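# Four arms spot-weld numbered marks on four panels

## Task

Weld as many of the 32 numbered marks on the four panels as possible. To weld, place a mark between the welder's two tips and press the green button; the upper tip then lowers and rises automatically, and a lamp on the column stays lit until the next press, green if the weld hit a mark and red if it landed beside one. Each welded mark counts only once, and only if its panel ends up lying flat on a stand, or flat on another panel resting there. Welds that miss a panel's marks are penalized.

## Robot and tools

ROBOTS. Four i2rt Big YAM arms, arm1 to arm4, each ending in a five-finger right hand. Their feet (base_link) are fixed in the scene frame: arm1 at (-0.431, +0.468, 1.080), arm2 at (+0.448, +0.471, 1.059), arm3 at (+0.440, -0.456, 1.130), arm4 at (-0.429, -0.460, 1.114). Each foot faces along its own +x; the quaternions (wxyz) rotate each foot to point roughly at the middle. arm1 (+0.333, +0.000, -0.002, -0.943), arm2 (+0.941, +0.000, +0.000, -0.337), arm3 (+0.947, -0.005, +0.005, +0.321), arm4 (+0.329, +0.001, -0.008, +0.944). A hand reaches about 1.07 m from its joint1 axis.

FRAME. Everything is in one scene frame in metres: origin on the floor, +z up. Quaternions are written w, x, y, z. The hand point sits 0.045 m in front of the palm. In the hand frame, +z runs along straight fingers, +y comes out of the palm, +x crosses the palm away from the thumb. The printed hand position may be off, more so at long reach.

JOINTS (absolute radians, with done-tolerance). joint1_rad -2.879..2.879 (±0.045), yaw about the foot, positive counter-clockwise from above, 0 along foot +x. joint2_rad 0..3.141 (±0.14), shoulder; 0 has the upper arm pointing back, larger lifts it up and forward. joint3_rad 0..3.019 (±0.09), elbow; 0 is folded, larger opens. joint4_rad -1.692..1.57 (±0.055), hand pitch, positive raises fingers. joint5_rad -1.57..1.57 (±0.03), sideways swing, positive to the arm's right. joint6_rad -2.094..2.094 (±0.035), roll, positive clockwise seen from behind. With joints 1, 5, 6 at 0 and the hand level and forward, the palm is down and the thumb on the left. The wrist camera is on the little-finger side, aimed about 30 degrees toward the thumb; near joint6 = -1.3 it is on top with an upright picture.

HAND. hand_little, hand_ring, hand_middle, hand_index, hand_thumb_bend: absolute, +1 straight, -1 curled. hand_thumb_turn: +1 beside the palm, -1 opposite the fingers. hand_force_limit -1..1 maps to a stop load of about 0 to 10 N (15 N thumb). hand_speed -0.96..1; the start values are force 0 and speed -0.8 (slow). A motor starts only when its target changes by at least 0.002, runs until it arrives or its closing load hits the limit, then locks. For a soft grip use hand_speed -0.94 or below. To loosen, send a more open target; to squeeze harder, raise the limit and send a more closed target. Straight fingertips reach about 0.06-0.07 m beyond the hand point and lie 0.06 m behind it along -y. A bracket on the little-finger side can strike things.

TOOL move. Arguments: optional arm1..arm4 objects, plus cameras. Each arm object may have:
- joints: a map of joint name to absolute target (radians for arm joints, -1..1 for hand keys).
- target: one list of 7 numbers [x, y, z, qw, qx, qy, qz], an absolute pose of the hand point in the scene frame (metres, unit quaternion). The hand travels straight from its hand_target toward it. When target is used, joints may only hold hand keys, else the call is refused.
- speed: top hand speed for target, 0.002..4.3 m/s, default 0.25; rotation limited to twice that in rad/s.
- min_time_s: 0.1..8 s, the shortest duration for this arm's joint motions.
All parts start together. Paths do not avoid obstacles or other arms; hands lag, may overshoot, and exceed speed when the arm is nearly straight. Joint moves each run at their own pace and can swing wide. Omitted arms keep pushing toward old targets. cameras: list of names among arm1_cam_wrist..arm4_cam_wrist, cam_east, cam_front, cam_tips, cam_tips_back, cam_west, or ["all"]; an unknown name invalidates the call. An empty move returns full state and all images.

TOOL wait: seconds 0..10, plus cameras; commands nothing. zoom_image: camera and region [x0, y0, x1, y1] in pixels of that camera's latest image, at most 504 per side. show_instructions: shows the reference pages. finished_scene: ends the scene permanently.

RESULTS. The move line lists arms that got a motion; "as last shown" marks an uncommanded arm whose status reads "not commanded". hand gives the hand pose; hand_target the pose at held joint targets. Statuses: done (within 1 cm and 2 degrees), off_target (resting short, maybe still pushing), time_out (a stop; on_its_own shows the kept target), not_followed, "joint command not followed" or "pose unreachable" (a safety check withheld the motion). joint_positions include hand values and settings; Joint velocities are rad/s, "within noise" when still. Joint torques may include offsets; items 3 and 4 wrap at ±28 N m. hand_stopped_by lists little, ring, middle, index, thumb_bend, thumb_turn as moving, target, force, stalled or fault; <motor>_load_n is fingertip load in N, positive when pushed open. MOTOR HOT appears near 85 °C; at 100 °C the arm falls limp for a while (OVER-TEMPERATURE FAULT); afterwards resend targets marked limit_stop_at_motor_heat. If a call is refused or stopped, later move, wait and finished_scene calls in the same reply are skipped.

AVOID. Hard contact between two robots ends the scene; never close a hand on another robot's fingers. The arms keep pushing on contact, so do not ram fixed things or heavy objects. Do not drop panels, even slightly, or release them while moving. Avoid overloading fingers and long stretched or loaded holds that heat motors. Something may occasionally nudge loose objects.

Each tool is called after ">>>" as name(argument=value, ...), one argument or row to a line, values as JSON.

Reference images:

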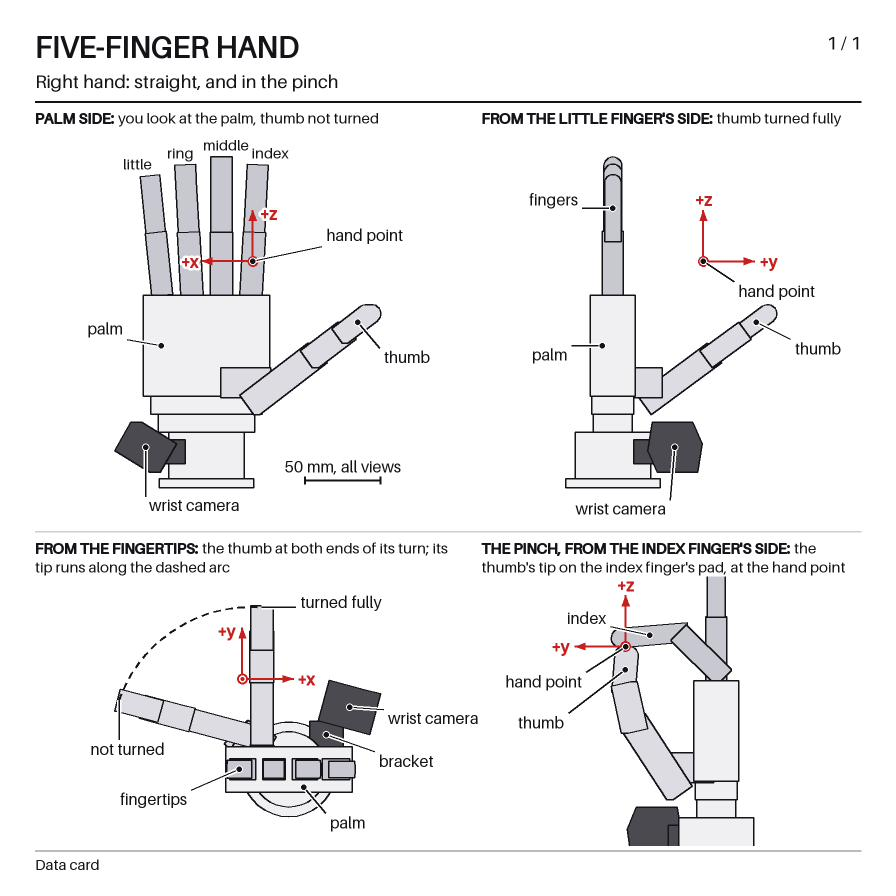

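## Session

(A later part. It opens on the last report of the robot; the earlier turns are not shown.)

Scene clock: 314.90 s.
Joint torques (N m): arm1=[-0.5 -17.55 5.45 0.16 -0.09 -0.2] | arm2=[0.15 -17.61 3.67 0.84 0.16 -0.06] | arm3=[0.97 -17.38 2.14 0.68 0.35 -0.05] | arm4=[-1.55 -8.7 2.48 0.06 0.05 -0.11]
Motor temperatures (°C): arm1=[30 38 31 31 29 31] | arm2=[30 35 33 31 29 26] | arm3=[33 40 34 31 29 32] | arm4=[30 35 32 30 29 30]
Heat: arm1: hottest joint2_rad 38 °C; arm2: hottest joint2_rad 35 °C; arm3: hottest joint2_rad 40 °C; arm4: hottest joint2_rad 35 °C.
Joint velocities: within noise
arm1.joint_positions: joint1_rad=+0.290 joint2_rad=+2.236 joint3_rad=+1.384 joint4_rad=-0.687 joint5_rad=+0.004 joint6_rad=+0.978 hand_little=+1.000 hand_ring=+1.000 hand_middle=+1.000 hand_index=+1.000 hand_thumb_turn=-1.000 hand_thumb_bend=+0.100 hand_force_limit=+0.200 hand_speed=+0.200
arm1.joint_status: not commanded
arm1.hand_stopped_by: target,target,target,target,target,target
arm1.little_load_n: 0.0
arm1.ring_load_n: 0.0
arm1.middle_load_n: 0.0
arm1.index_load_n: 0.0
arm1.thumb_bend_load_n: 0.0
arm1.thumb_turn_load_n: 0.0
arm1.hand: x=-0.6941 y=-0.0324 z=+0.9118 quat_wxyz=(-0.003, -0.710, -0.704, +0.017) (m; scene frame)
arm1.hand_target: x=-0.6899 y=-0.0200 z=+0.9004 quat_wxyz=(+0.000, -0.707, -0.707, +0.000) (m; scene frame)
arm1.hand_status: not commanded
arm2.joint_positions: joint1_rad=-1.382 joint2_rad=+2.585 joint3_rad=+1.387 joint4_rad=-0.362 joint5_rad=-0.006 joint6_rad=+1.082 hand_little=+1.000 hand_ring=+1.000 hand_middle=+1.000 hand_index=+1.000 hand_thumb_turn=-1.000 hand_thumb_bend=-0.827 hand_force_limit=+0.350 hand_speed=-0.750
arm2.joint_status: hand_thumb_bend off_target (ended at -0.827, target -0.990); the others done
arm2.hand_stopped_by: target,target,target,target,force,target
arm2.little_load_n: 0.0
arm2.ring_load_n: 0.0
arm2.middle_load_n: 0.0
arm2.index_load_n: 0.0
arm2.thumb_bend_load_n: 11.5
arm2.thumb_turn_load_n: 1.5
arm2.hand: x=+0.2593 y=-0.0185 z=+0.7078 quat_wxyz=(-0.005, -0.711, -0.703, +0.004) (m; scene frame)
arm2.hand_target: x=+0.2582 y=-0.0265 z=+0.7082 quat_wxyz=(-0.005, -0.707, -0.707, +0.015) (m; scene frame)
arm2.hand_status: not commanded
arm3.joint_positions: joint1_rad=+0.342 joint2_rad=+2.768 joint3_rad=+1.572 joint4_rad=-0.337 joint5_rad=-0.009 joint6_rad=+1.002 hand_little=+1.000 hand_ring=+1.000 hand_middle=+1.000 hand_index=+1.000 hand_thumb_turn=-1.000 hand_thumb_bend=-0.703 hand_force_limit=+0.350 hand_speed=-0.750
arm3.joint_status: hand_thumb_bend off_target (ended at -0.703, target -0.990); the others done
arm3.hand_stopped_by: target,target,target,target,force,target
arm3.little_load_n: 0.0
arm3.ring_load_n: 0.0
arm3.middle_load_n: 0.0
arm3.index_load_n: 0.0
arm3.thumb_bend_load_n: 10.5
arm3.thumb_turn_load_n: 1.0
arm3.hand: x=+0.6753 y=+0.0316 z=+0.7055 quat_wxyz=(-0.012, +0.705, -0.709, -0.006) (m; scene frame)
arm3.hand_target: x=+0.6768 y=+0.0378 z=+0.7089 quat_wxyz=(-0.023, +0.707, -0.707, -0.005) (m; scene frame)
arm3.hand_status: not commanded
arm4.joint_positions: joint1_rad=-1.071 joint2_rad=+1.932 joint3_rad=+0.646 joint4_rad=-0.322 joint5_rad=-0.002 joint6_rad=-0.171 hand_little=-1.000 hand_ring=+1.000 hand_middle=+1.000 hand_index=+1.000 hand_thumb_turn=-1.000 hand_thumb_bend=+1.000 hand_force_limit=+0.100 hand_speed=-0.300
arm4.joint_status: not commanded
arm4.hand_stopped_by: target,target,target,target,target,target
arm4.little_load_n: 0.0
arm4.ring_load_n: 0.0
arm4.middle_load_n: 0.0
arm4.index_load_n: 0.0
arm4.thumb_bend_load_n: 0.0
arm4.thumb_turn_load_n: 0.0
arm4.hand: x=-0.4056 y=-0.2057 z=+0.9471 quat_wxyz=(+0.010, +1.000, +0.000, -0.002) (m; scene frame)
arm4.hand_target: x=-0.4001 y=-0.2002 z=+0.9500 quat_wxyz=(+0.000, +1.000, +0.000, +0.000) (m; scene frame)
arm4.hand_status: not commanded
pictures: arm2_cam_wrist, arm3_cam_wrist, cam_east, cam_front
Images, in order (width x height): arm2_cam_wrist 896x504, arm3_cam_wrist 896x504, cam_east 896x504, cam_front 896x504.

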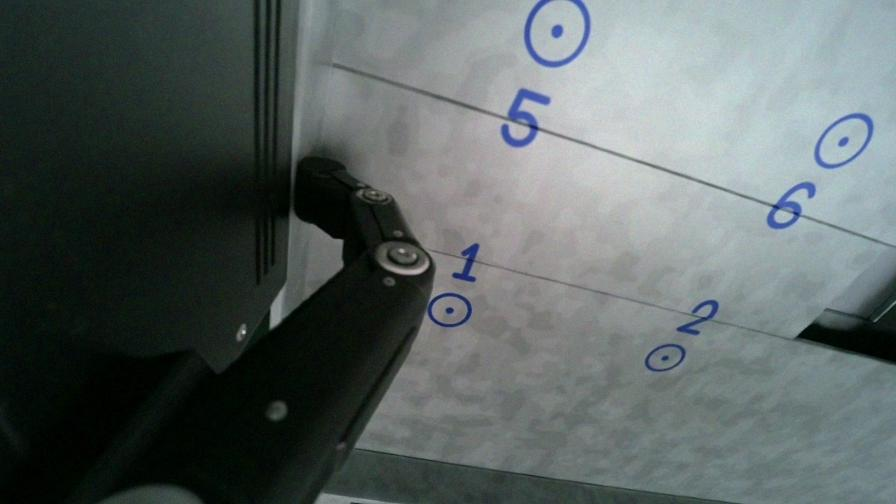

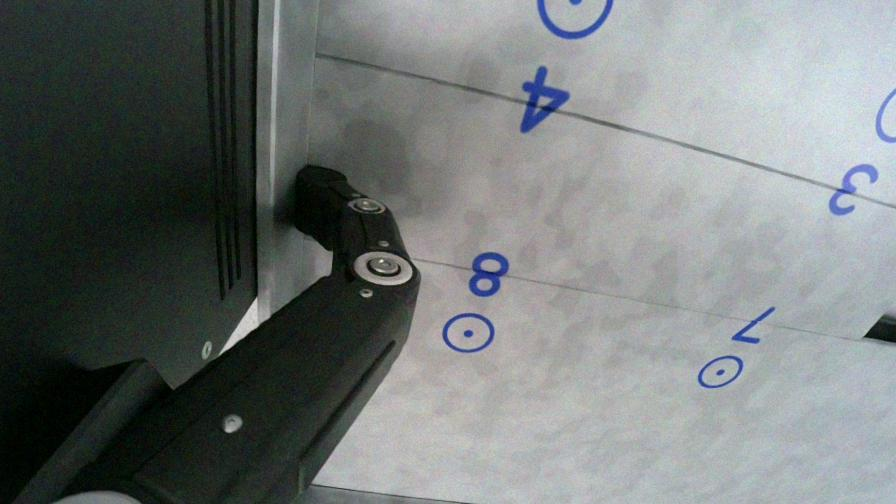

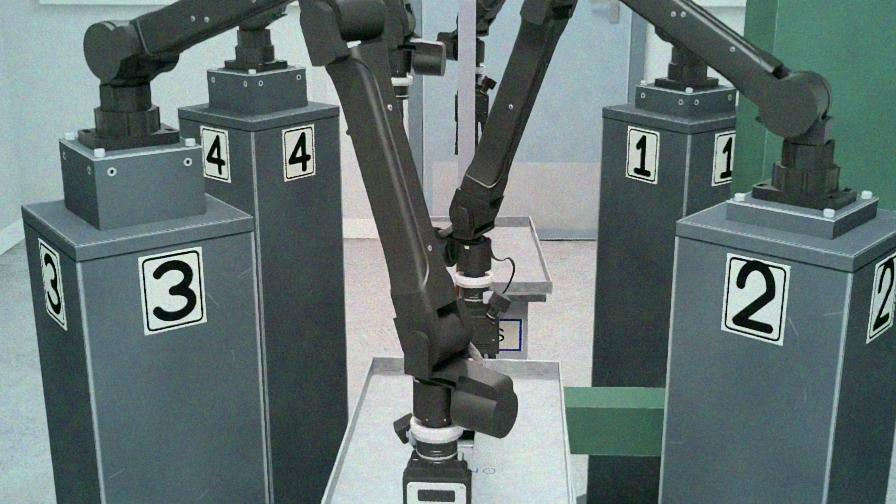

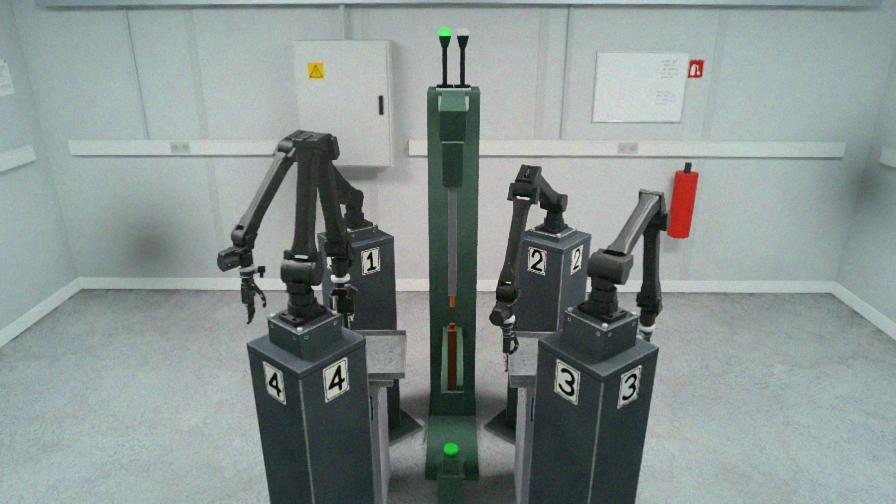

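>>> move(
  arm3={"target": [0.6665, 0.0365, 0.709, -0.0237, 0.7071, -0.7071, -0.0053], "speed": 0.1},
)

>>> move(
  arm3={"joints": {"hand_thumb_bend": -0.97, "hand_force_limit": 0.4, "hand_speed": -0.75}},
  arm2={"joints": {"hand_thumb_bend": -0.98, "hand_force_limit": 0.65, "hand_speed": -0.75}},
  cameras=["arm3_cam_wrist", "arm2_cam_wrist"],
)

Scene clock: 316.30 s.
Joint torques (N m): arm1=[-0.44 -17.79 5.46 0.13 -0.09 -0.2] | arm2=[0.67 -17.55 3.73 0.57 0 -0.08] | arm3=[0.85 -17.2 1.83 0.58 0.17 -0.04] | arm4=[-1.61 -8.76 2.5 0.08 0.05 -0.11]
Motor temperatures (°C): arm1=[30 38 31 31 29 31] | arm2=[30 35 33 31 29 26] | arm3=[33 40 34 31 29 32] | arm4=[30 34 32 30 29 30]
Heat: arm1: hottest joint2_rad 38 °C; arm2: hottest joint2_rad 35 °C; arm3: hottest joint2_rad 40 °C; arm4: hottest joint2_rad 34 °C.
move: arm3 done
Joint velocities: within noise
arm1, arm2, arm4: as last shown
arm2.joint_positions: joint1_rad=-1.382 joint2_rad=+2.585 joint3_rad=+1.387 joint4_rad=-0.357 joint5_rad=-0.001 joint6_rad=+1.085 hand_little=+1.000 hand_ring=+1.000 hand_middle=+1.000 hand_index=+1.000 hand_thumb_turn=-1.000 hand_thumb_bend=-0.827 hand_force_limit=+0.350 hand_speed=-0.750
arm2.thumb_bend_load_n: 9.5
arm2.hand: x=+0.2577 y=-0.0193 z=+0.7074 quat_wxyz=(-0.003, -0.712, -0.702, +0.007)
arm2.hand_target: x=+0.2581 y=-0.0266 z=+0.7082 quat_wxyz=(-0.005, -0.707, -0.707, +0.015)
arm3.joint_positions: joint1_rad=+0.350 joint2_rad=+2.763 joint3_rad=+1.553 joint4_rad=-0.312 joint5_rad=-0.004 joint6_rad=+1.010 hand_little=+1.000 hand_ring=+1.000 hand_middle=+1.000 hand_index=+1.000 hand_thumb_turn=-1.000 hand_thumb_bend=-0.703 hand_force_limit=+0.350 hand_speed=-0.750
arm3.joint_status: not commanded
arm3.hand_stopped_by: target,target,target,target,force,target
arm3.little_load_n: 0.0
arm3.ring_load_n: 0.0
arm3.middle_load_n: 0.0
arm3.index_load_n: 0.0
arm3.thumb_bend_load_n: 11.5
arm3.thumb_turn_load_n: 1.0
arm3.hand: x=+0.6710 y=+0.0314 z=+0.7053 quat_wxyz=(-0.017, +0.705, -0.709, -0.005)
arm3.hand_target: x=+0.6664 y=+0.0365 z=+0.7090 quat_wxyz=(-0.024, +0.707, -0.707, -0.005)
arm3.hand_status: done (0.008 m and 0.8 deg from the pose sent, 0.011 m and 1.4 deg at the start)
arm4.thumb_bend_load_n: -0.5
pictures: none

Scene clock: 316.70 s.
Joint torques (N m): arm1=[-0.44 -17.67 5.45 0.17 -0.09 -0.2] | arm2=[0.62 -17.49 3.74 0.55 -0.01 -0.11] | arm3=[0.26 -17.38 1.51 0.43 0.16 -0.04] | arm4=[-1.61 -8.7 2.48 0.08 0.05 -0.11]
Motor temperatures (°C): arm1=[30 38 31 31 29 31] | arm2=[30 35 33 31 29 26] | arm3=[33 40 34 31 29 32] | arm4=[30 34 32 30 29 30]
Heat: arm1: hottest joint2_rad 38 °C; arm2: hottest joint2_rad 35 °C; arm3: hottest joint2_rad 40 °C; arm4: hottest joint2_rad 34 °C.
move: arm2 off_target; arm3 off_target
Joint velocities: within noise
arm1, arm4: as last shown
arm2.joint_positions: joint1_rad=-1.382 joint2_rad=+2.585 joint3_rad=+1.387 joint4_rad=-0.357 joint5_rad=-0.001 joint6_rad=+1.086 hand_little=+1.000 hand_ring=+1.000 hand_middle=+1.000 hand_index=+1.000 hand_thumb_turn=-1.000 hand_thumb_bend=-0.833 hand_force_limit=+0.650 hand_speed=-0.750
arm2.joint_status: hand_thumb_bend off_target (ended at -0.833, target -0.980); the others done
arm2.hand_stopped_by: target,target,target,target,force,target
arm2.little_load_n: 0.0
arm2.ring_load_n: 0.0
arm2.middle_load_n: 0.0
arm2.index_load_n: 0.5
arm2.thumb_bend_load_n: 11.5
arm2.thumb_turn_load_n: 2.0
arm2.hand: x=+0.2576 y=-0.0194 z=+0.7074 quat_wxyz=(-0.003, -0.712, -0.702, +0.007)
arm2.hand_target: x=+0.2581 y=-0.0266 z=+0.7082 quat_wxyz=(-0.005, -0.707, -0.707, +0.015)
arm2.hand_status: not commanded
arm3.joint_positions: joint1_rad=+0.350 joint2_rad=+2.763 joint3_rad=+1.553 joint4_rad=-0.312 joint5_rad=-0.004 joint6_rad=+1.010 hand_little=+1.000 hand_ring=+1.000 hand_middle=+1.000 hand_index=+1.000 hand_thumb_turn=-1.000 hand_thumb_bend=-0.703 hand_force_limit=+0.400 hand_speed=-0.750
arm3.joint_status: hand_thumb_bend off_target (ended at -0.703, target -0.970); the others done
arm3.hand_stopped_by: target,target,target,target,force,target
arm3.little_load_n: 0.0
arm3.ring_load_n: -0.5
arm3.middle_load_n: 0.0
arm3.index_load_n: 0.0
arm3.thumb_bend_load_n: 11.5
arm3.thumb_turn_load_n: 1.0
arm3.hand: x=+0.6710 y=+0.0314 z=+0.7053 quat_wxyz=(-0.017, +0.705, -0.709, -0.005)
arm3.hand_target: x=+0.6664 y=+0.0364 z=+0.7090 quat_wxyz=(-0.024, +0.707, -0.707, -0.005)
arm3.hand_status: not commanded
arm4.thumb_bend_load_n: 0.0
pictures: arm2_cam_wrist, arm3_cam_wrist
Images, in order (width x height): arm2_cam_wrist 896x504, arm3_cam_wrist 896x504.

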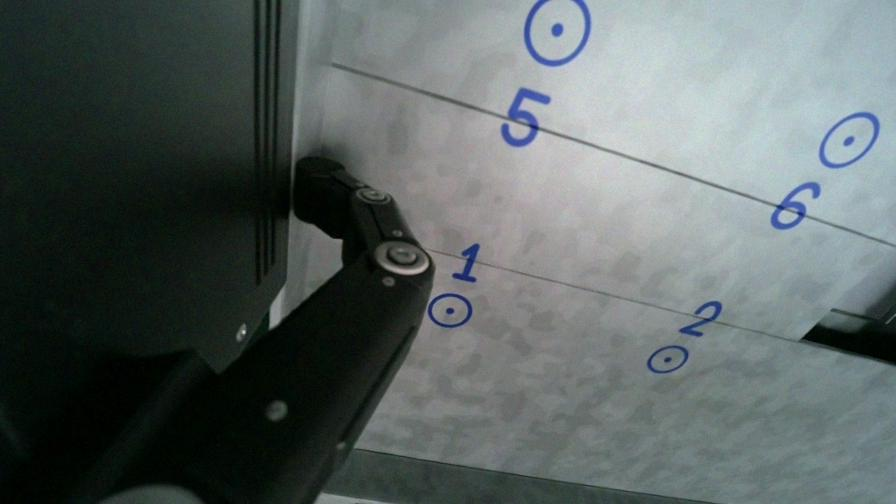

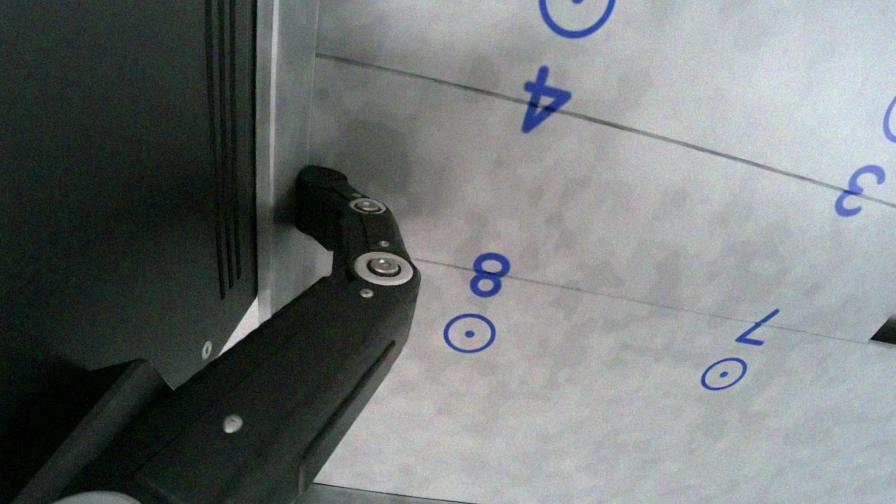

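>>> move(
  arm3={"target": [0.6605, 0.0365, 0.709, -0.0237, 0.7071, -0.7071, -0.0053], "speed": 0.1},
  cameras=["arm3_cam_wrist"],
)

>>> move(
  arm3={"joints": {"hand_thumb_bend": -0.96, "hand_force_limit": 0.6, "hand_speed": -0.75}},
  cameras=["arm3_cam_wrist"],
)

Scene clock: 318.07 s.
Joint torques (N m): arm1=[-0.44 -17.67 5.46 0.13 -0.09 -0.2] | arm2=[0.38 -17.44 3.73 0.55 -0.11 -0.12] | arm3=[1.44 -17.32 1.62 0.61 0.19 0.08] | arm4=[-1.55 -8.76 2.51 0.08 0.05 -0.12]
Motor temperatures (°C): arm1=[30 38 31 31 29 31] | arm2=[30 35 33 31 29 26] | arm3=[33 41 34 31 29 32] | arm4=[30 34 32 30 29 30]
Heat: arm1: hottest joint2_rad 38 °C; arm2: hottest joint2_rad 35 °C; arm3: hottest joint2_rad 41 °C; arm4: hottest joint2_rad 34 °C.
move: arm3 done
Joint velocities: within noise
arm1, arm2, arm4: as last shown
arm1.ring_load_n: 0.5
arm2.joint_positions: joint1_rad=-1.382 joint2_rad=+2.585 joint3_rad=+1.387 joint4_rad=-0.355 joint5_rad=+0.002 joint6_rad=+1.088 hand_little=+1.000 hand_ring=+1.000 hand_middle=+1.000 hand_index=+1.000 hand_thumb_turn=-1.000 hand_thumb_bend=-0.833 hand_force_limit=+0.650 hand_speed=-0.750
arm2.thumb_bend_load_n: 10.0
arm2.thumb_turn_load_n: 1.5
arm2.hand: x=+0.2567 y=-0.0197 z=+0.7072 quat_wxyz=(-0.001, -0.713, -0.701, +0.008)
arm2.hand_target: x=+0.2581 y=-0.0265 z=+0.7082 quat_wxyz=(-0.005, -0.707, -0.707, +0.015)
arm3.joint_positions: joint1_rad=+0.357 joint2_rad=+2.760 joint3_rad=+1.542 joint4_rad=-0.303 joint5_rad=-0.002 joint6_rad=+1.021 hand_little=+1.000 hand_ring=+1.000 hand_middle=+1.000 hand_index=+1.000 hand_thumb_turn=-1.000 hand_thumb_bend=-0.703 hand_force_limit=+0.400 hand_speed=-0.750
arm3.joint_status: not commanded
arm3.hand_stopped_by: target,target,target,target,force,target
arm3.little_load_n: 0.0
arm3.ring_load_n: 0.0
arm3.middle_load_n: 0.0
arm3.index_load_n: 0.0
arm3.thumb_bend_load_n: 11.5
arm3.thumb_turn_load_n: 1.0
arm3.hand: x=+0.6666 y=+0.0308 z=+0.7051 quat_wxyz=(-0.018, +0.703, -0.711, -0.005)
arm3.hand_target: x=+0.6604 y=+0.0364 z=+0.7089 quat_wxyz=(-0.023, +0.707, -0.707, -0.005)
arm3.hand_status: done (0.009 m and 0.9 deg from the pose sent, 0.012 m and 0.8 deg at the start)
Images, in order (width x height): arm3_cam_wrist 896x504.

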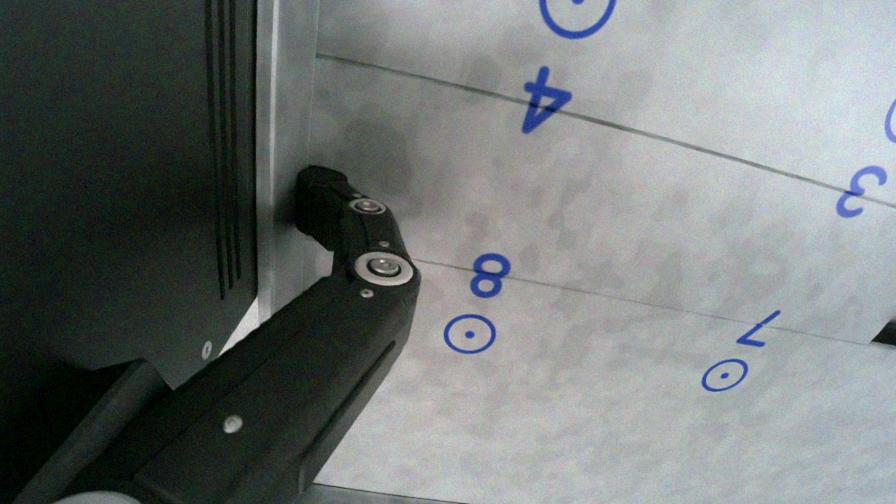

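Scene clock: 318.47 s.
Joint torques (N m): arm1=[-0.38 -17.67 5.45 0.16 -0.08 -0.19] | arm2=[0.56 -17.38 3.77 0.49 -0.14 -0.11] | arm3=[1.08 -17.44 1.57 0.43 0.14 -0.01] | arm4=[-1.55 -8.7 2.5 0.05 0.05 -0.12]
Motor temperatures (°C): arm1=[30 38 31 31 29 31] | arm2=[30 35 33 31 29 26] | arm3=[33 40 34 31 29 32] | arm4=[30 34 32 30 29 30]
Heat: arm1: hottest joint2_rad 38 °C; arm2: hottest joint2_rad 35 °C; arm3: hottest joint2_rad 40 °C; arm4: hottest joint2_rad 34 °C.
move: arm3 off_target
Joint velocities: within noise
arm1, arm2, arm4: as last shown
arm1.ring_load_n: 0.0
arm2.middle_load_n: -0.5
arm2.index_load_n: 0.0
arm3.joint_positions: joint1_rad=+0.357 joint2_rad=+2.760 joint3_rad=+1.542 joint4_rad=-0.303 joint5_rad=-0.002 joint6_rad=+1.021 hand_little=+1.000 hand_ring=+1.000 hand_middle=+1.000 hand_index=+1.000 hand_thumb_turn=-1.000 hand_thumb_bend=-0.709 hand_force_limit=+0.600 hand_speed=-0.750
arm3.joint_status: hand_thumb_bend off_target (ended at -0.709, target -0.960); the others done
arm3.hand_stopped_by: target,target,target,target,force,target
arm3.little_load_n: 0.0
arm3.ring_load_n: 0.0
arm3.middle_load_n: 0.0
arm3.index_load_n: 0.0
arm3.thumb_bend_load_n: 13.0
arm3.thumb_turn_load_n: 1.0
arm3.hand: x=+0.6666 y=+0.0308 z=+0.7051 quat_wxyz=(-0.018, +0.703, -0.711, -0.005)
arm3.hand_target: x=+0.6604 y=+0.0364 z=+0.7089 quat_wxyz=(-0.023, +0.707, -0.707, -0.005)
arm3.hand_status: not commanded
Images, in order (width x height): arm3_cam_wrist 896x504.

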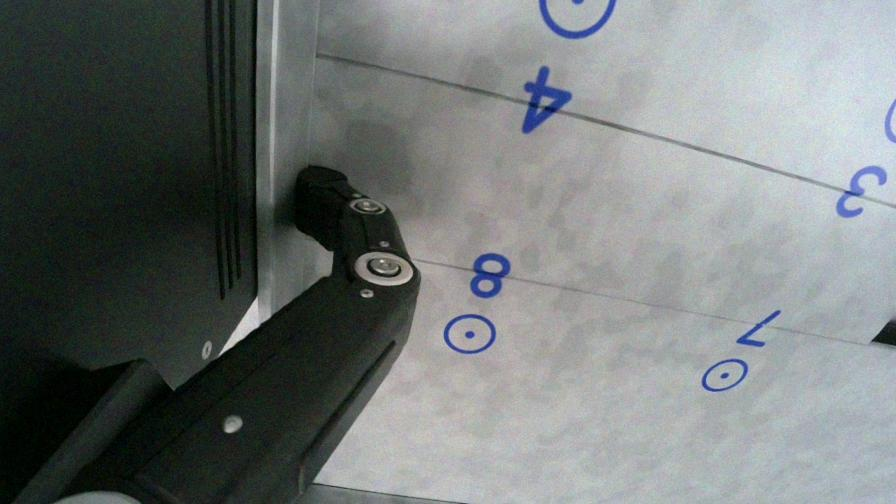

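>>> zoom_image(
  camera="arm3_cam_wrist",
  region=[180, 0, 440, 200],
)

>>> move(
  cameras=["arm2_cam_wrist", "cam_east", "cam_front", "cam_west"],
)

>>> zoom_image(
  camera="arm2_cam_wrist",
  region=[210, 0, 470, 200],
)

>>> zoom_image(
  camera="cam_east",
  region=[300, 280, 600, 504],
)

Scaled by 1.938.

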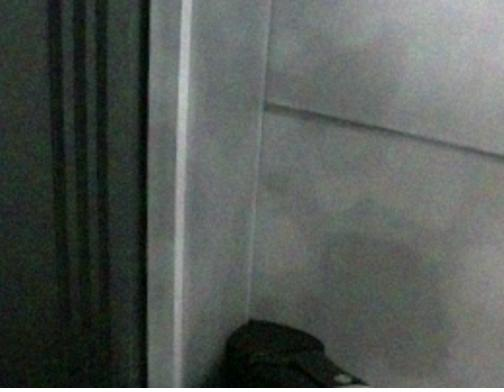

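Scene clock: 318.97 s.
Joint torques (N m): arm1=[-0.56 -17.67 5.48 0.14 -0.08 -0.2] | arm2=[0.38 -17.26 3.64 0.47 -0.11 -0.1] | arm3=[1.03 -17.32 1.51 0.53 0.1 -0.02] | arm4=[-1.55 -8.76 2.48 0.06 0.05 -0.11]
Motor temperatures (°C): arm1=[30 38 31 31 29 31] | arm2=[30 35 33 31 29 26] | arm3=[33 40 34 31 29 32] | arm4=[30 34 32 30 29 30]
Heat: arm1: hottest joint2_rad 38 °C; arm2: hottest joint2_rad 35 °C; arm3: hottest joint2_rad 40 °C; arm4: hottest joint2_rad 34 °C.
Joint velocities: within noise
arm1.joint_positions: joint1_rad=+0.290 joint2_rad=+2.236 joint3_rad=+1.384 joint4_rad=-0.687 joint5_rad=+0.004 joint6_rad=+0.978 hand_little=+1.000 hand_ring=+1.000 hand_middle=+1.000 hand_index=+1.000 hand_thumb_turn=-1.000 hand_thumb_bend=+0.100 hand_force_limit=+0.200 hand_speed=+0.200
arm1.joint_status: not commanded
arm1.hand_stopped_by: target,target,target,target,target,target
arm1.little_load_n: 0.0
arm1.ring_load_n: 0.0
arm1.middle_load_n: 0.0
arm1.index_load_n: 0.0
arm1.thumb_bend_load_n: -0.5
arm1.thumb_turn_load_n: 0.0
arm1.hand: x=-0.6941 y=-0.0324 z=+0.9118 quat_wxyz=(-0.003, -0.710, -0.704, +0.017) (m; scene frame)
arm1.hand_target: x=-0.6899 y=-0.0200 z=+0.9004 quat_wxyz=(+0.000, -0.707, -0.707, +0.000) (m; scene frame)
arm1.hand_status: not commanded
arm2.joint_positions: joint1_rad=-1.382 joint2_rad=+2.585 joint3_rad=+1.387 joint4_rad=-0.355 joint5_rad=+0.002 joint6_rad=+1.088 hand_little=+1.000 hand_ring=+1.000 hand_middle=+1.000 hand_index=+1.000 hand_thumb_turn=-1.000 hand_thumb_bend=-0.833 hand_force_limit=+0.650 hand_speed=-0.750
arm2.joint_status: not commanded
arm2.hand_stopped_by: target,target,target,target,force,target
arm2.little_load_n: 0.0
arm2.ring_load_n: 0.0
arm2.middle_load_n: 0.0
arm2.index_load_n: 0.0
arm2.thumb_bend_load_n: 10.0
arm2.thumb_turn_load_n: 1.5
arm2.hand: x=+0.2567 y=-0.0197 z=+0.7072 quat_wxyz=(-0.001, -0.713, -0.701, +0.008) (m; scene frame)
arm2.hand_target: x=+0.2581 y=-0.0265 z=+0.7082 quat_wxyz=(-0.005, -0.707, -0.707, +0.015) (m; scene frame)
arm2.hand_status: not commanded
arm3.joint_positions: joint1_rad=+0.357 joint2_rad=+2.760 joint3_rad=+1.542 joint4_rad=-0.303 joint5_rad=-0.002 joint6_rad=+1.021 hand_little=+1.000 hand_ring=+1.000 hand_middle=+1.000 hand_index=+1.000 hand_thumb_turn=-1.000 hand_thumb_bend=-0.709 hand_force_limit=+0.600 hand_speed=-0.750
arm3.joint_status: hand_thumb_bend off_target (ended at -0.709, target -0.960); the others done
arm3.hand_stopped_by: target,target,target,target,force,target
arm3.little_load_n: 0.0
arm3.ring_load_n: 0.0
arm3.middle_load_n: 0.0
arm3.index_load_n: 0.0
arm3.thumb_bend_load_n: 12.5
arm3.thumb_turn_load_n: 1.0
arm3.hand: x=+0.6666 y=+0.0308 z=+0.7051 quat_wxyz=(-0.018, +0.703, -0.711, -0.005) (m; scene frame)
arm3.hand_target: x=+0.6604 y=+0.0364 z=+0.7089 quat_wxyz=(-0.023, +0.707, -0.707, -0.005) (m; scene frame)
arm3.hand_status: not commanded
arm4.joint_positions: joint1_rad=-1.071 joint2_rad=+1.932 joint3_rad=+0.646 joint4_rad=-0.322 joint5_rad=-0.002 joint6_rad=-0.171 hand_little=-1.000 hand_ring=+1.000 hand_middle=+1.000 hand_index=+1.000 hand_thumb_turn=-1.000 hand_thumb_bend=+1.000 hand_force_limit=+0.100 hand_speed=-0.300
arm4.joint_status: not commanded
arm4.hand_stopped_by: target,target,target,target,target,target
arm4.little_load_n: 0.0
arm4.ring_load_n: 0.0
arm4.middle_load_n: 0.0
arm4.index_load_n: 0.0
arm4.thumb_bend_load_n: 0.0
arm4.thumb_turn_load_n: 0.0
arm4.hand: x=-0.4056 y=-0.2057 z=+0.9471 quat_wxyz=(+0.010, +1.000, +0.000, -0.002) (m; scene frame)
arm4.hand_target: x=-0.4001 y=-0.2002 z=+0.9500 quat_wxyz=(+0.000, +1.000, +0.000, +0.000) (m; scene frame)
arm4.hand_status: not commanded
pictures: arm2_cam_wrist, cam_east, cam_front, cam_west
Images, in order (width x height): arm2_cam_wrist 896x504, cam_east 896x504, cam_front 896x504, cam_west 896x504.

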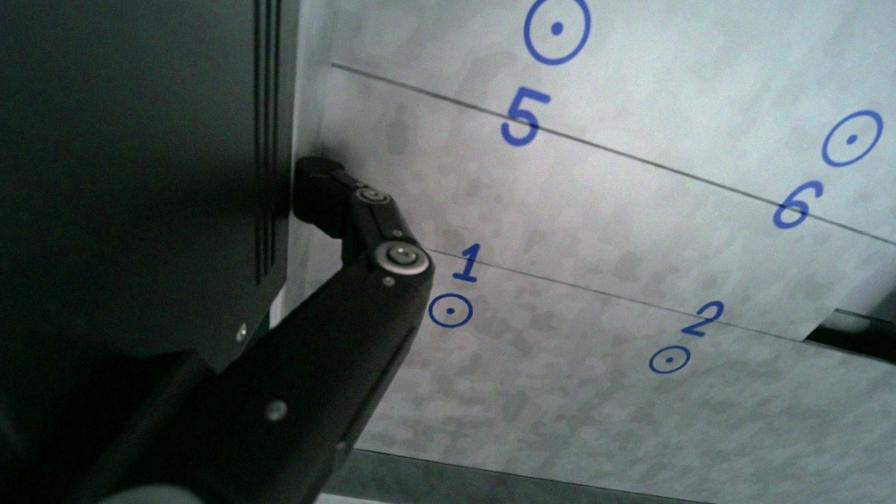

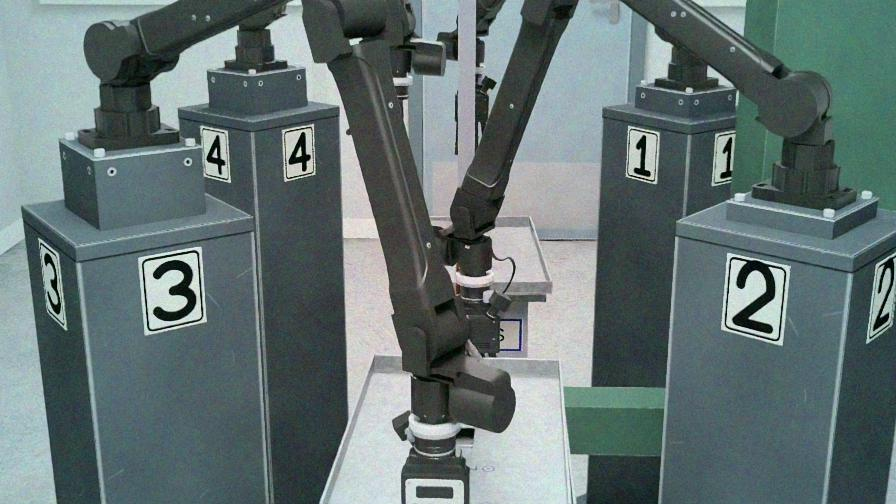

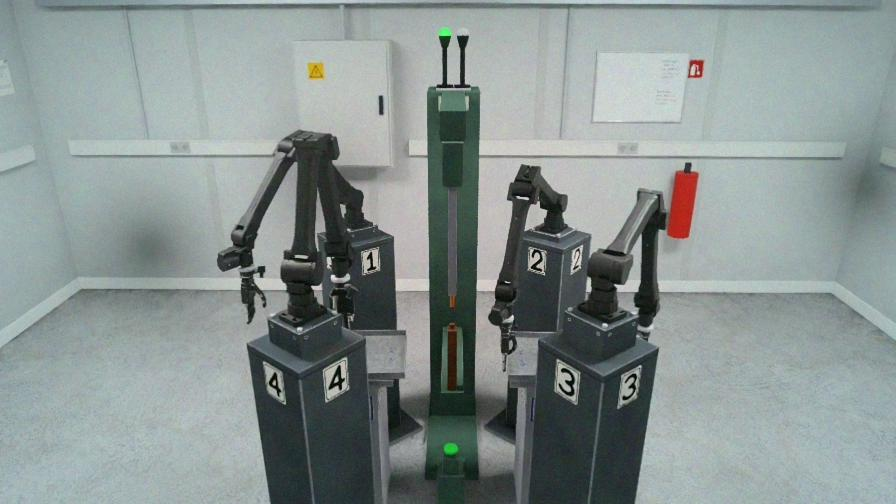

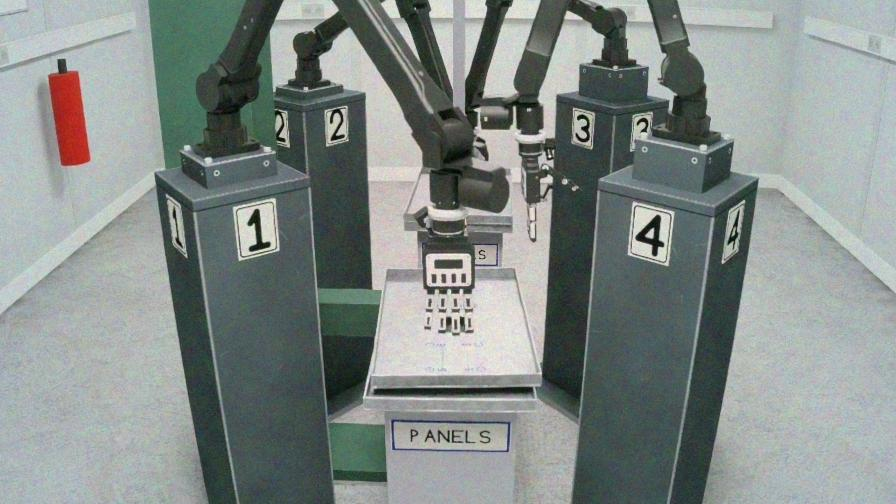

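Scaled by 1.938.

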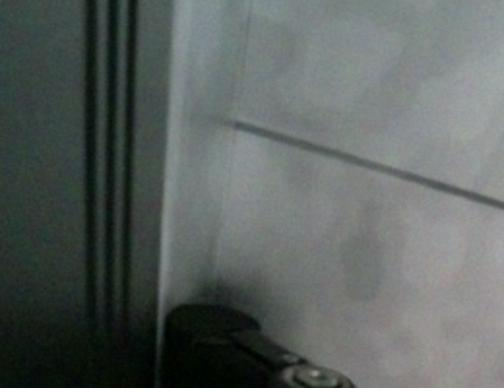

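Scaled by 1.680.

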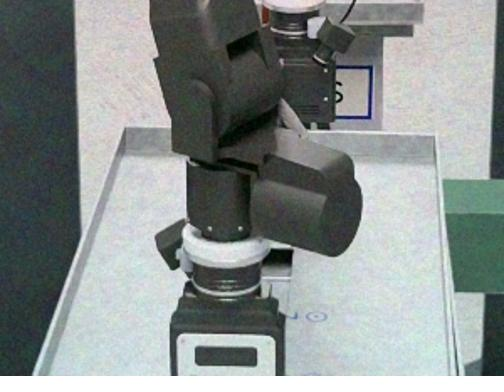

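>>> move(
  arm3={"target": [0.6515, 0.0365, 0.709, -0.0237, 0.7071, -0.7071, -0.0053], "speed": 0.1},
  arm2={"target": [0.2620, -0.0265, 0.709, 0.005, 0.7071, 0.7071, -0.0149], "speed": 0.1},
  cameras=["arm3_cam_wrist", "arm2_cam_wrist"],
)

Scene clock: 320.40 s.
Joint torques (N m): arm1=[-0.44 -17.79 5.46 0.16 -0.08 -0.19] | arm2=[1.08 -17.61 3.14 0.55 -0.16 -0.1] | arm3=[1.67 -16.5 1.14 0.25 -0.08 0.07] | arm4=[-1.55 -8.64 2.5 0.06 0.05 -0.12]
Motor temperatures (°C): arm1=[30 38 31 31 29 31] | arm2=[30 35 33 31 29 26] | arm3=[33 40 34 31 29 32] | arm4=[30 34 32 30 29 30]
Heat: arm1: hottest joint2_rad 38 °C; arm2: hottest joint2_rad 35 °C; arm3: hottest joint2_rad 40 °C; arm4: hottest joint2_rad 34 °C.
move: arm2 done; arm3 off_target
Joint velocities: within noise
arm1, arm4: as last shown
arm2.joint_positions: joint1_rad=-1.382 joint2_rad=+2.585 joint3_rad=+1.387 joint4_rad=-0.352 joint5_rad=+0.003 joint6_rad=+1.093 hand_little=+1.000 hand_ring=+1.000 hand_middle=+1.000 hand_index=+1.000 hand_thumb_turn=-1.000 hand_thumb_bend=-0.833 hand_force_limit=+0.650 hand_speed=-0.750
arm2.joint_status: not commanded
arm2.hand_stopped_by: target,target,target,target,force,target
arm2.little_load_n: 0.0
arm2.ring_load_n: 0.0
arm2.middle_load_n: 0.0
arm2.index_load_n: 0.0
arm2.thumb_bend_load_n: 8.5
arm2.thumb_turn_load_n: 1.0
arm2.hand: x=+0.2559 y=-0.0206 z=+0.7071 quat_wxyz=(-0.001, -0.714, -0.700, +0.010)
arm2.hand_target: x=+0.2621 y=-0.0266 z=+0.7090 quat_wxyz=(-0.005, -0.707, -0.707, +0.015)
arm2.hand_status: done (0.009 m and 1.4 deg from the pose sent, 0.009 m and 1.3 deg at the start)
arm3.joint_positions: joint1_rad=+0.361 joint2_rad=+2.757 joint3_rad=+1.531 joint4_rad=-0.285 joint5_rad=+0.005 joint6_rad=+1.026 hand_little=+1.000 hand_ring=+1.000 hand_middle=+1.000 hand_index=+1.000 hand_thumb_turn=-1.000 hand_thumb_bend=-0.709 hand_force_limit=+0.600 hand_speed=-0.750
arm3.joint_status: not commanded
arm3.hand_stopped_by: target,target,target,target,force,target
arm3.little_load_n: 0.0
arm3.ring_load_n: 0.0
arm3.middle_load_n: 0.0
arm3.index_load_n: 0.0
arm3.thumb_bend_load_n: 13.5
arm3.thumb_turn_load_n: 1.0
arm3.hand: x=+0.6652 y=+0.0307 z=+0.7047 quat_wxyz=(-0.023, +0.703, -0.711, -0.003)
arm3.hand_target: x=+0.6516 y=+0.0362 z=+0.7088 quat_wxyz=(-0.023, +0.707, -0.707, -0.005)
arm3.hand_status: off_target (0.015 m and 0.8 deg from the pose sent, 0.017 m and 0.9 deg at the start)
pictures: arm2_cam_wrist, arm3_cam_wrist
Images, in order (width x height): arm2_cam_wrist 896x504, arm3_cam_wrist 896x504.

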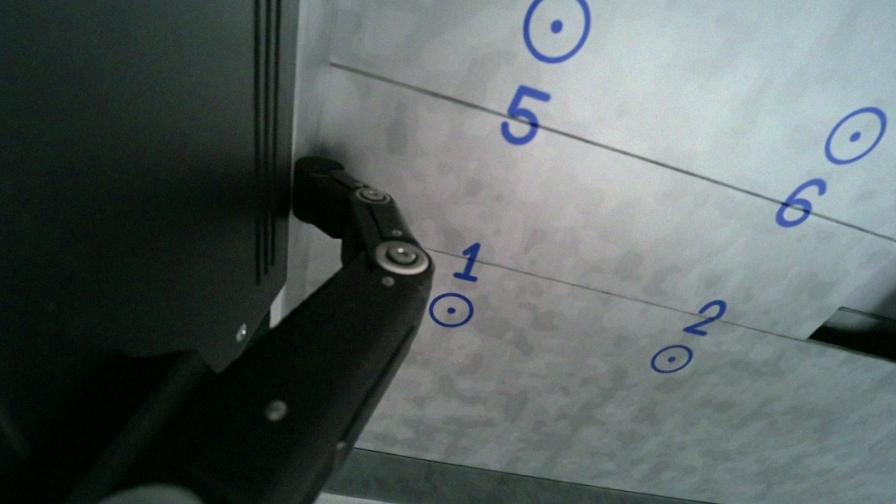

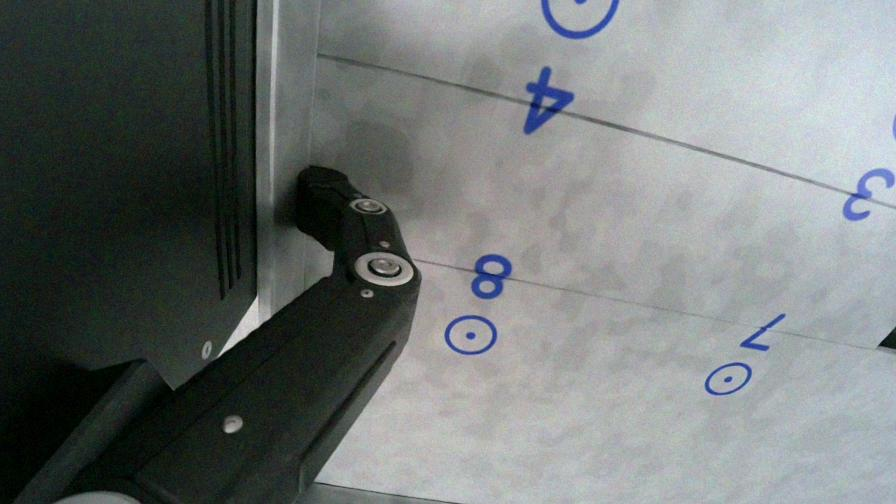

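>>> move(
  arm3={"target": [0.6760, 0.0365, 0.709, -0.0237, 0.7071, -0.7071, -0.0053], "speed": 0.05},
  arm2={"target": [0.2720, -0.0265, 0.709, 0.005, 0.7071, 0.7071, -0.0149], "speed": 0.05},
  cameras=["arm3_cam_wrist", "arm2_cam_wrist"],
)

>>> zoom_image(
  camera="arm3_cam_wrist",
  region=[180, 0, 440, 200],
)

>>> zoom_image(
  camera="arm2_cam_wrist",
  region=[210, 0, 470, 200],
)

Scene clock: 321.93 s.
Joint torques (N m): arm1=[-0.5 -17.55 5.45 0.18 -0.08 -0.2] | arm2=[1.79 -18.08 2.43 0.54 -0.14 -0.06] | arm3=[-1.44 -16.32 3.93 -0.64 -0.05 -0.14] | arm4=[-1.55 -8.76 2.48 0.09 0.06 -0.12]
Motor temperatures (°C): arm1=[30 38 30 31 29 31] | arm2=[30 35 33 31 29 26] | arm3=[33 40 34 31 29 32] | arm4=[30 34 32 30 29 30]
Heat: arm1: hottest joint2_rad 38 °C; arm2: hottest joint2_rad 35 °C; arm3: hottest joint2_rad 40 °C; arm4: hottest joint2_rad 34 °C.
move: arm2 off_target; arm3 done
Joint velocities: within noise
arm1, arm4: as last shown
arm1.middle_load_n: -0.5
arm1.thumb_bend_load_n: 0.0
arm1.thumb_turn_load_n: -0.5
arm2.joint_positions: joint1_rad=-1.376 joint2_rad=+2.585 joint3_rad=+1.381 joint4_rad=-0.340 joint5_rad=+0.004 joint6_rad=+1.107 hand_little=+1.000 hand_ring=+1.000 hand_middle=+1.000 hand_index=+1.000 hand_thumb_turn=-1.000 hand_thumb_bend=-0.833 hand_force_limit=+0.650 hand_speed=-0.750
arm2.joint_status: not commanded
arm2.hand_stopped_by: target,target,target,target,force,target
arm2.little_load_n: 0.0
arm2.ring_load_n: 0.0
arm2.middle_load_n: 0.0
arm2.index_load_n: 0.0
arm2.thumb_bend_load_n: 6.5
arm2.thumb_turn_load_n: 0.5
arm2.hand: x=+0.2586 y=-0.0222 z=+0.7064 quat_wxyz=(-0.002, -0.717, -0.697, +0.013)
arm2.hand_target: x=+0.2718 y=-0.0263 z=+0.7089 quat_wxyz=(-0.005, -0.707, -0.707, +0.015)
arm2.hand_status: off_target (0.014 m and 1.7 deg from the pose sent, 0.017 m and 1.4 deg at the start)
arm3.joint_positions: joint1_rad=+0.354 joint2_rad=+2.757 joint3_rad=+1.539 joint4_rad=-0.298 joint5_rad=+0.001 joint6_rad=+1.015 hand_little=+1.000 hand_ring=+1.000 hand_middle=+1.000 hand_index=+1.000 hand_thumb_turn=-1.000 hand_thumb_bend=-0.709 hand_force_limit=+0.600 hand_speed=-0.750
arm3.joint_status: not commanded
arm3.hand_stopped_by: target,target,target,target,force,target
arm3.little_load_n: 0.0
arm3.ring_load_n: 0.0
arm3.middle_load_n: 0.0
arm3.index_load_n: 0.0
arm3.thumb_bend_load_n: 13.0
arm3.thumb_turn_load_n: 1.0
arm3.hand: x=+0.6687 y=+0.0304 z=+0.7061 quat_wxyz=(-0.020, +0.704, -0.709, -0.004)
arm3.hand_target: x=+0.6760 y=+0.0363 z=+0.7091 quat_wxyz=(-0.024, +0.707, -0.707, -0.005)
arm3.hand_status: done (0.010 m and 0.6 deg from the pose sent, 0.013 m and 0.8 deg at the start)
arm4.index_load_n: 0.5
pictures: arm2_cam_wrist, arm3_cam_wrist
Images, in order (width x height): arm2_cam_wrist 896x504, arm3_cam_wrist 896x504.

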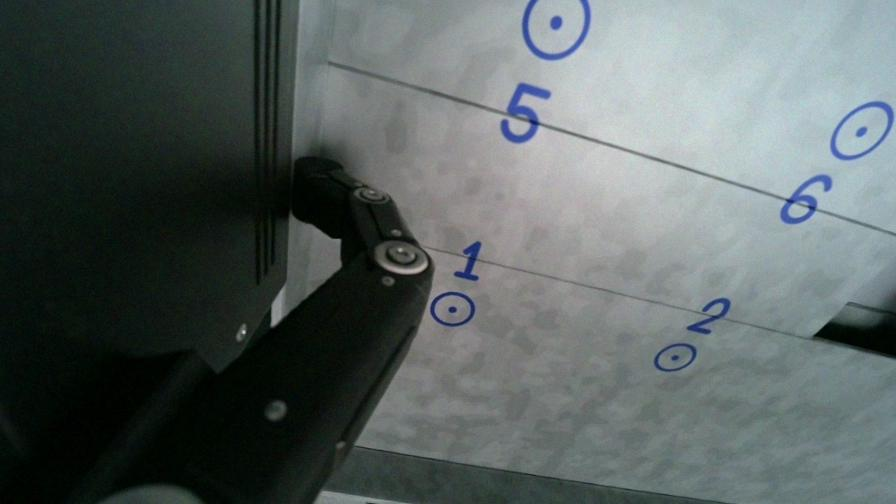

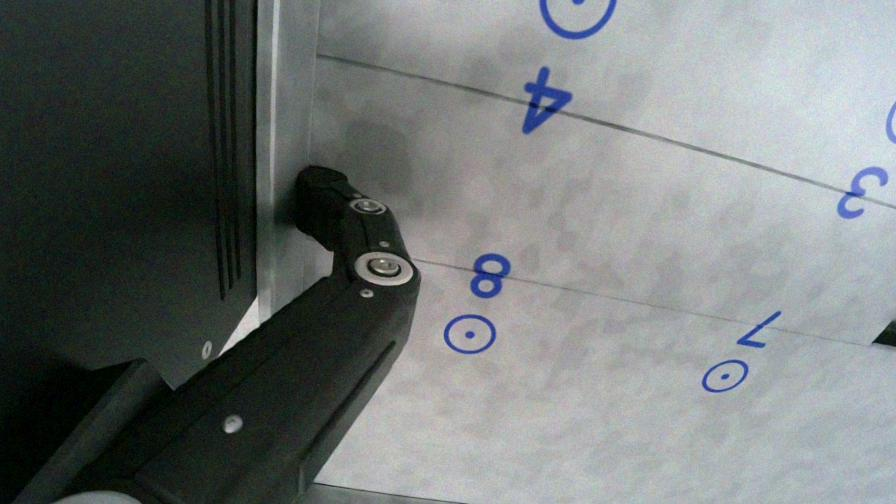

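Scaled by 1.938.

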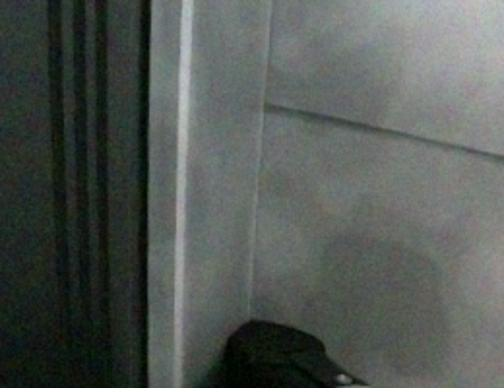

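Scaled by 1.938.

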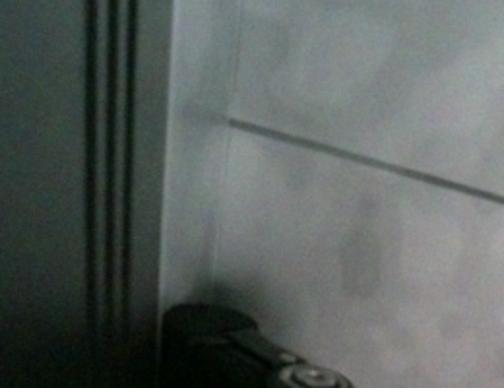

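>>> move(
  arm3={"target": [0.6830, 0.0365, 0.709, -0.0237, 0.7071, -0.7071, -0.0053], "speed": 0.05},
  arm2={"target": [0.2800, -0.0265, 0.709, 0.005, 0.7071, 0.7071, -0.0149], "speed": 0.05},
  cameras=["arm3_cam_wrist", "arm2_cam_wrist"],
)

>>> zoom_image(
  camera="arm3_cam_wrist",
  region=[180, 0, 440, 200],
)

>>> zoom_image(
  camera="arm2_cam_wrist",
  region=[210, 0, 470, 200],
)

Scene clock: 323.17 s.
Joint torques (N m): arm1=[-0.32 -17.73 5.46 0.17 -0.09 -0.2] | arm2=[1.85 -17.96 2.03 0.49 -0.23 -0.06] | arm3=[-1.73 -16.44 3.96 -0.39 -0.04 -0.14] | arm4=[-1.55 -8.7 2.5 0.05 0.05 -0.11]
Motor temperatures (°C): arm1=[30 38 30 31 29 31] | arm2=[30 35 32 31 29 26] | arm3=[33 40 34 31 29 32] | arm4=[30 34 32 30 29 30]
Heat: arm1: hottest joint2_rad 38 °C; arm2: hottest joint2_rad 35 °C; arm3: hottest joint2_rad 40 °C; arm4: hottest joint2_rad 34 °C.
move: arm2 off_target; arm3 off_target
Joint velocities: within noise
arm1, arm4: as last shown
arm1.middle_load_n: 0.0
arm1.thumb_turn_load_n: 0.0
arm2.joint_positions: joint1_rad=-1.363 joint2_rad=+2.583 joint3_rad=+1.372 joint4_rad=-0.329 joint5_rad=+0.007 joint6_rad=+1.117 hand_little=+1.000 hand_ring=+1.000 hand_middle=+1.000 hand_index=+1.000 hand_thumb_turn=-1.000 hand_thumb_bend=-0.833 hand_force_limit=+0.650 hand_speed=-0.750
arm2.joint_status: not commanded
arm2.hand_stopped_by: target,target,target,target,force,target
arm2.little_load_n: 0.0
arm2.ring_load_n: 0.0
arm2.middle_load_n: -0.5
arm2.index_load_n: 0.0
arm2.thumb_bend_load_n: 6.0
arm2.thumb_turn_load_n: 1.0
arm2.hand: x=+0.2649 y=-0.0230 z=+0.7059 quat_wxyz=(-0.002, -0.716, -0.697, +0.015)
arm2.hand_target: x=+0.2799 y=-0.0262 z=+0.7089 quat_wxyz=(-0.005, -0.707, -0.707, +0.015)
arm2.hand_status: off_target (0.016 m and 1.6 deg from the pose sent, 0.022 m and 1.7 deg at the start)
arm3.joint_positions: joint1_rad=+0.344 joint2_rad=+2.759 joint3_rad=+1.551 joint4_rad=-0.310 joint5_rad=-0.001 joint6_rad=+1.003 hand_little=+1.000 hand_ring=+1.000 hand_middle=+1.000 hand_index=+1.000 hand_thumb_turn=-1.000 hand_thumb_bend=-0.709 hand_force_limit=+0.600 hand_speed=-0.750
arm3.joint_status: not commanded
arm3.hand_stopped_by: target,target,target,target,force,target
arm3.little_load_n: 0.0
arm3.ring_load_n: 0.0
arm3.middle_load_n: 0.0
arm3.index_load_n: 0.0
arm3.thumb_bend_load_n: 13.0
arm3.thumb_turn_load_n: 1.0
arm3.hand: x=+0.6747 y=+0.0302 z=+0.7065 quat_wxyz=(-0.019, +0.705, -0.709, -0.004)
arm3.hand_target: x=+0.6830 y=+0.0364 z=+0.7092 quat_wxyz=(-0.024, +0.707, -0.707, -0.005)
arm3.hand_status: off_target (0.011 m and 0.6 deg from the pose sent, 0.016 m and 0.6 deg at the start)
arm4.index_load_n: 0.0
arm4.thumb_bend_load_n: -0.5
pictures: arm2_cam_wrist, arm3_cam_wrist
Images, in order (width x height): arm2_cam_wrist 896x504, arm3_cam_wrist 896x504.

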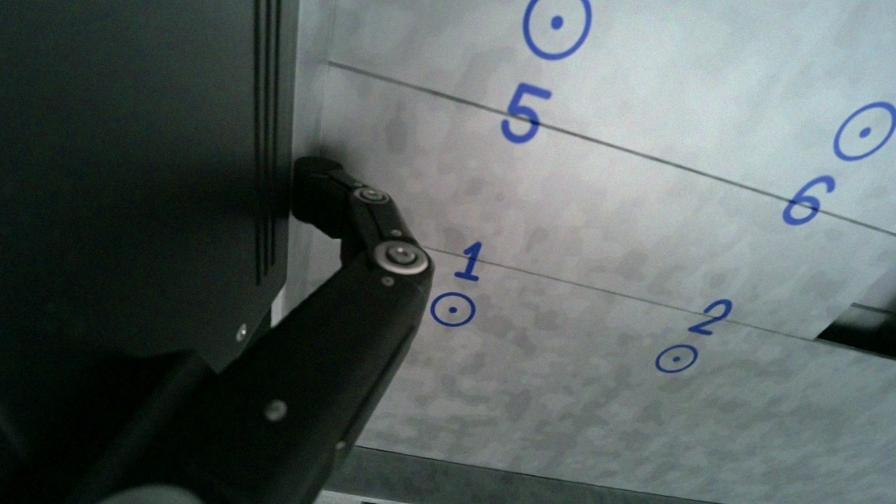

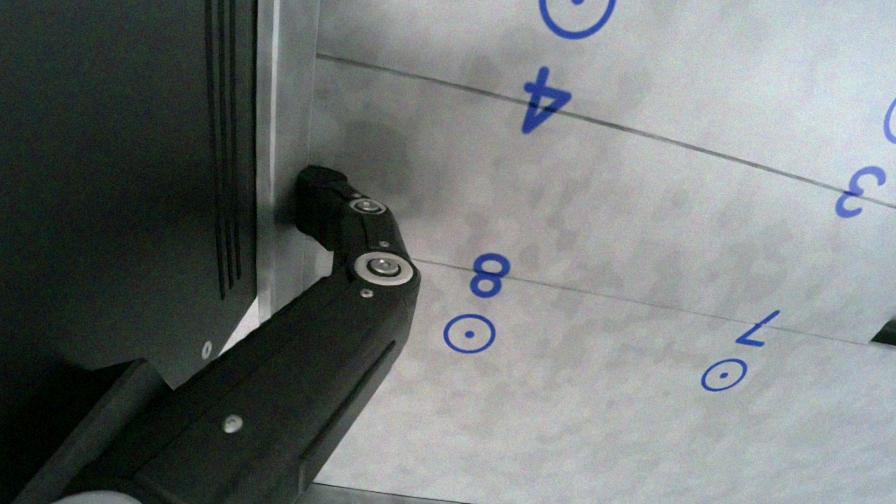

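Scaled by 1.938.

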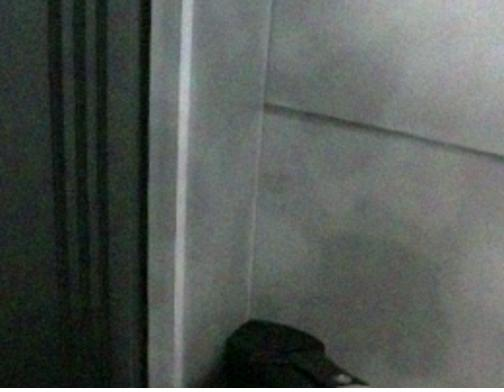

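Scaled by 1.938.

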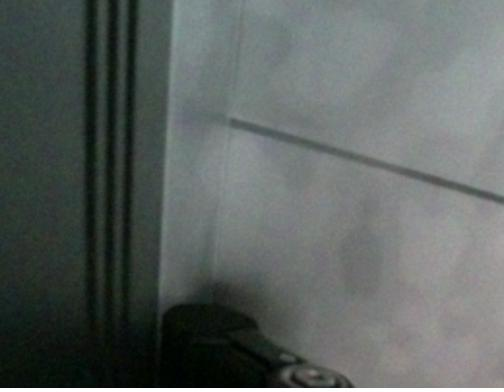

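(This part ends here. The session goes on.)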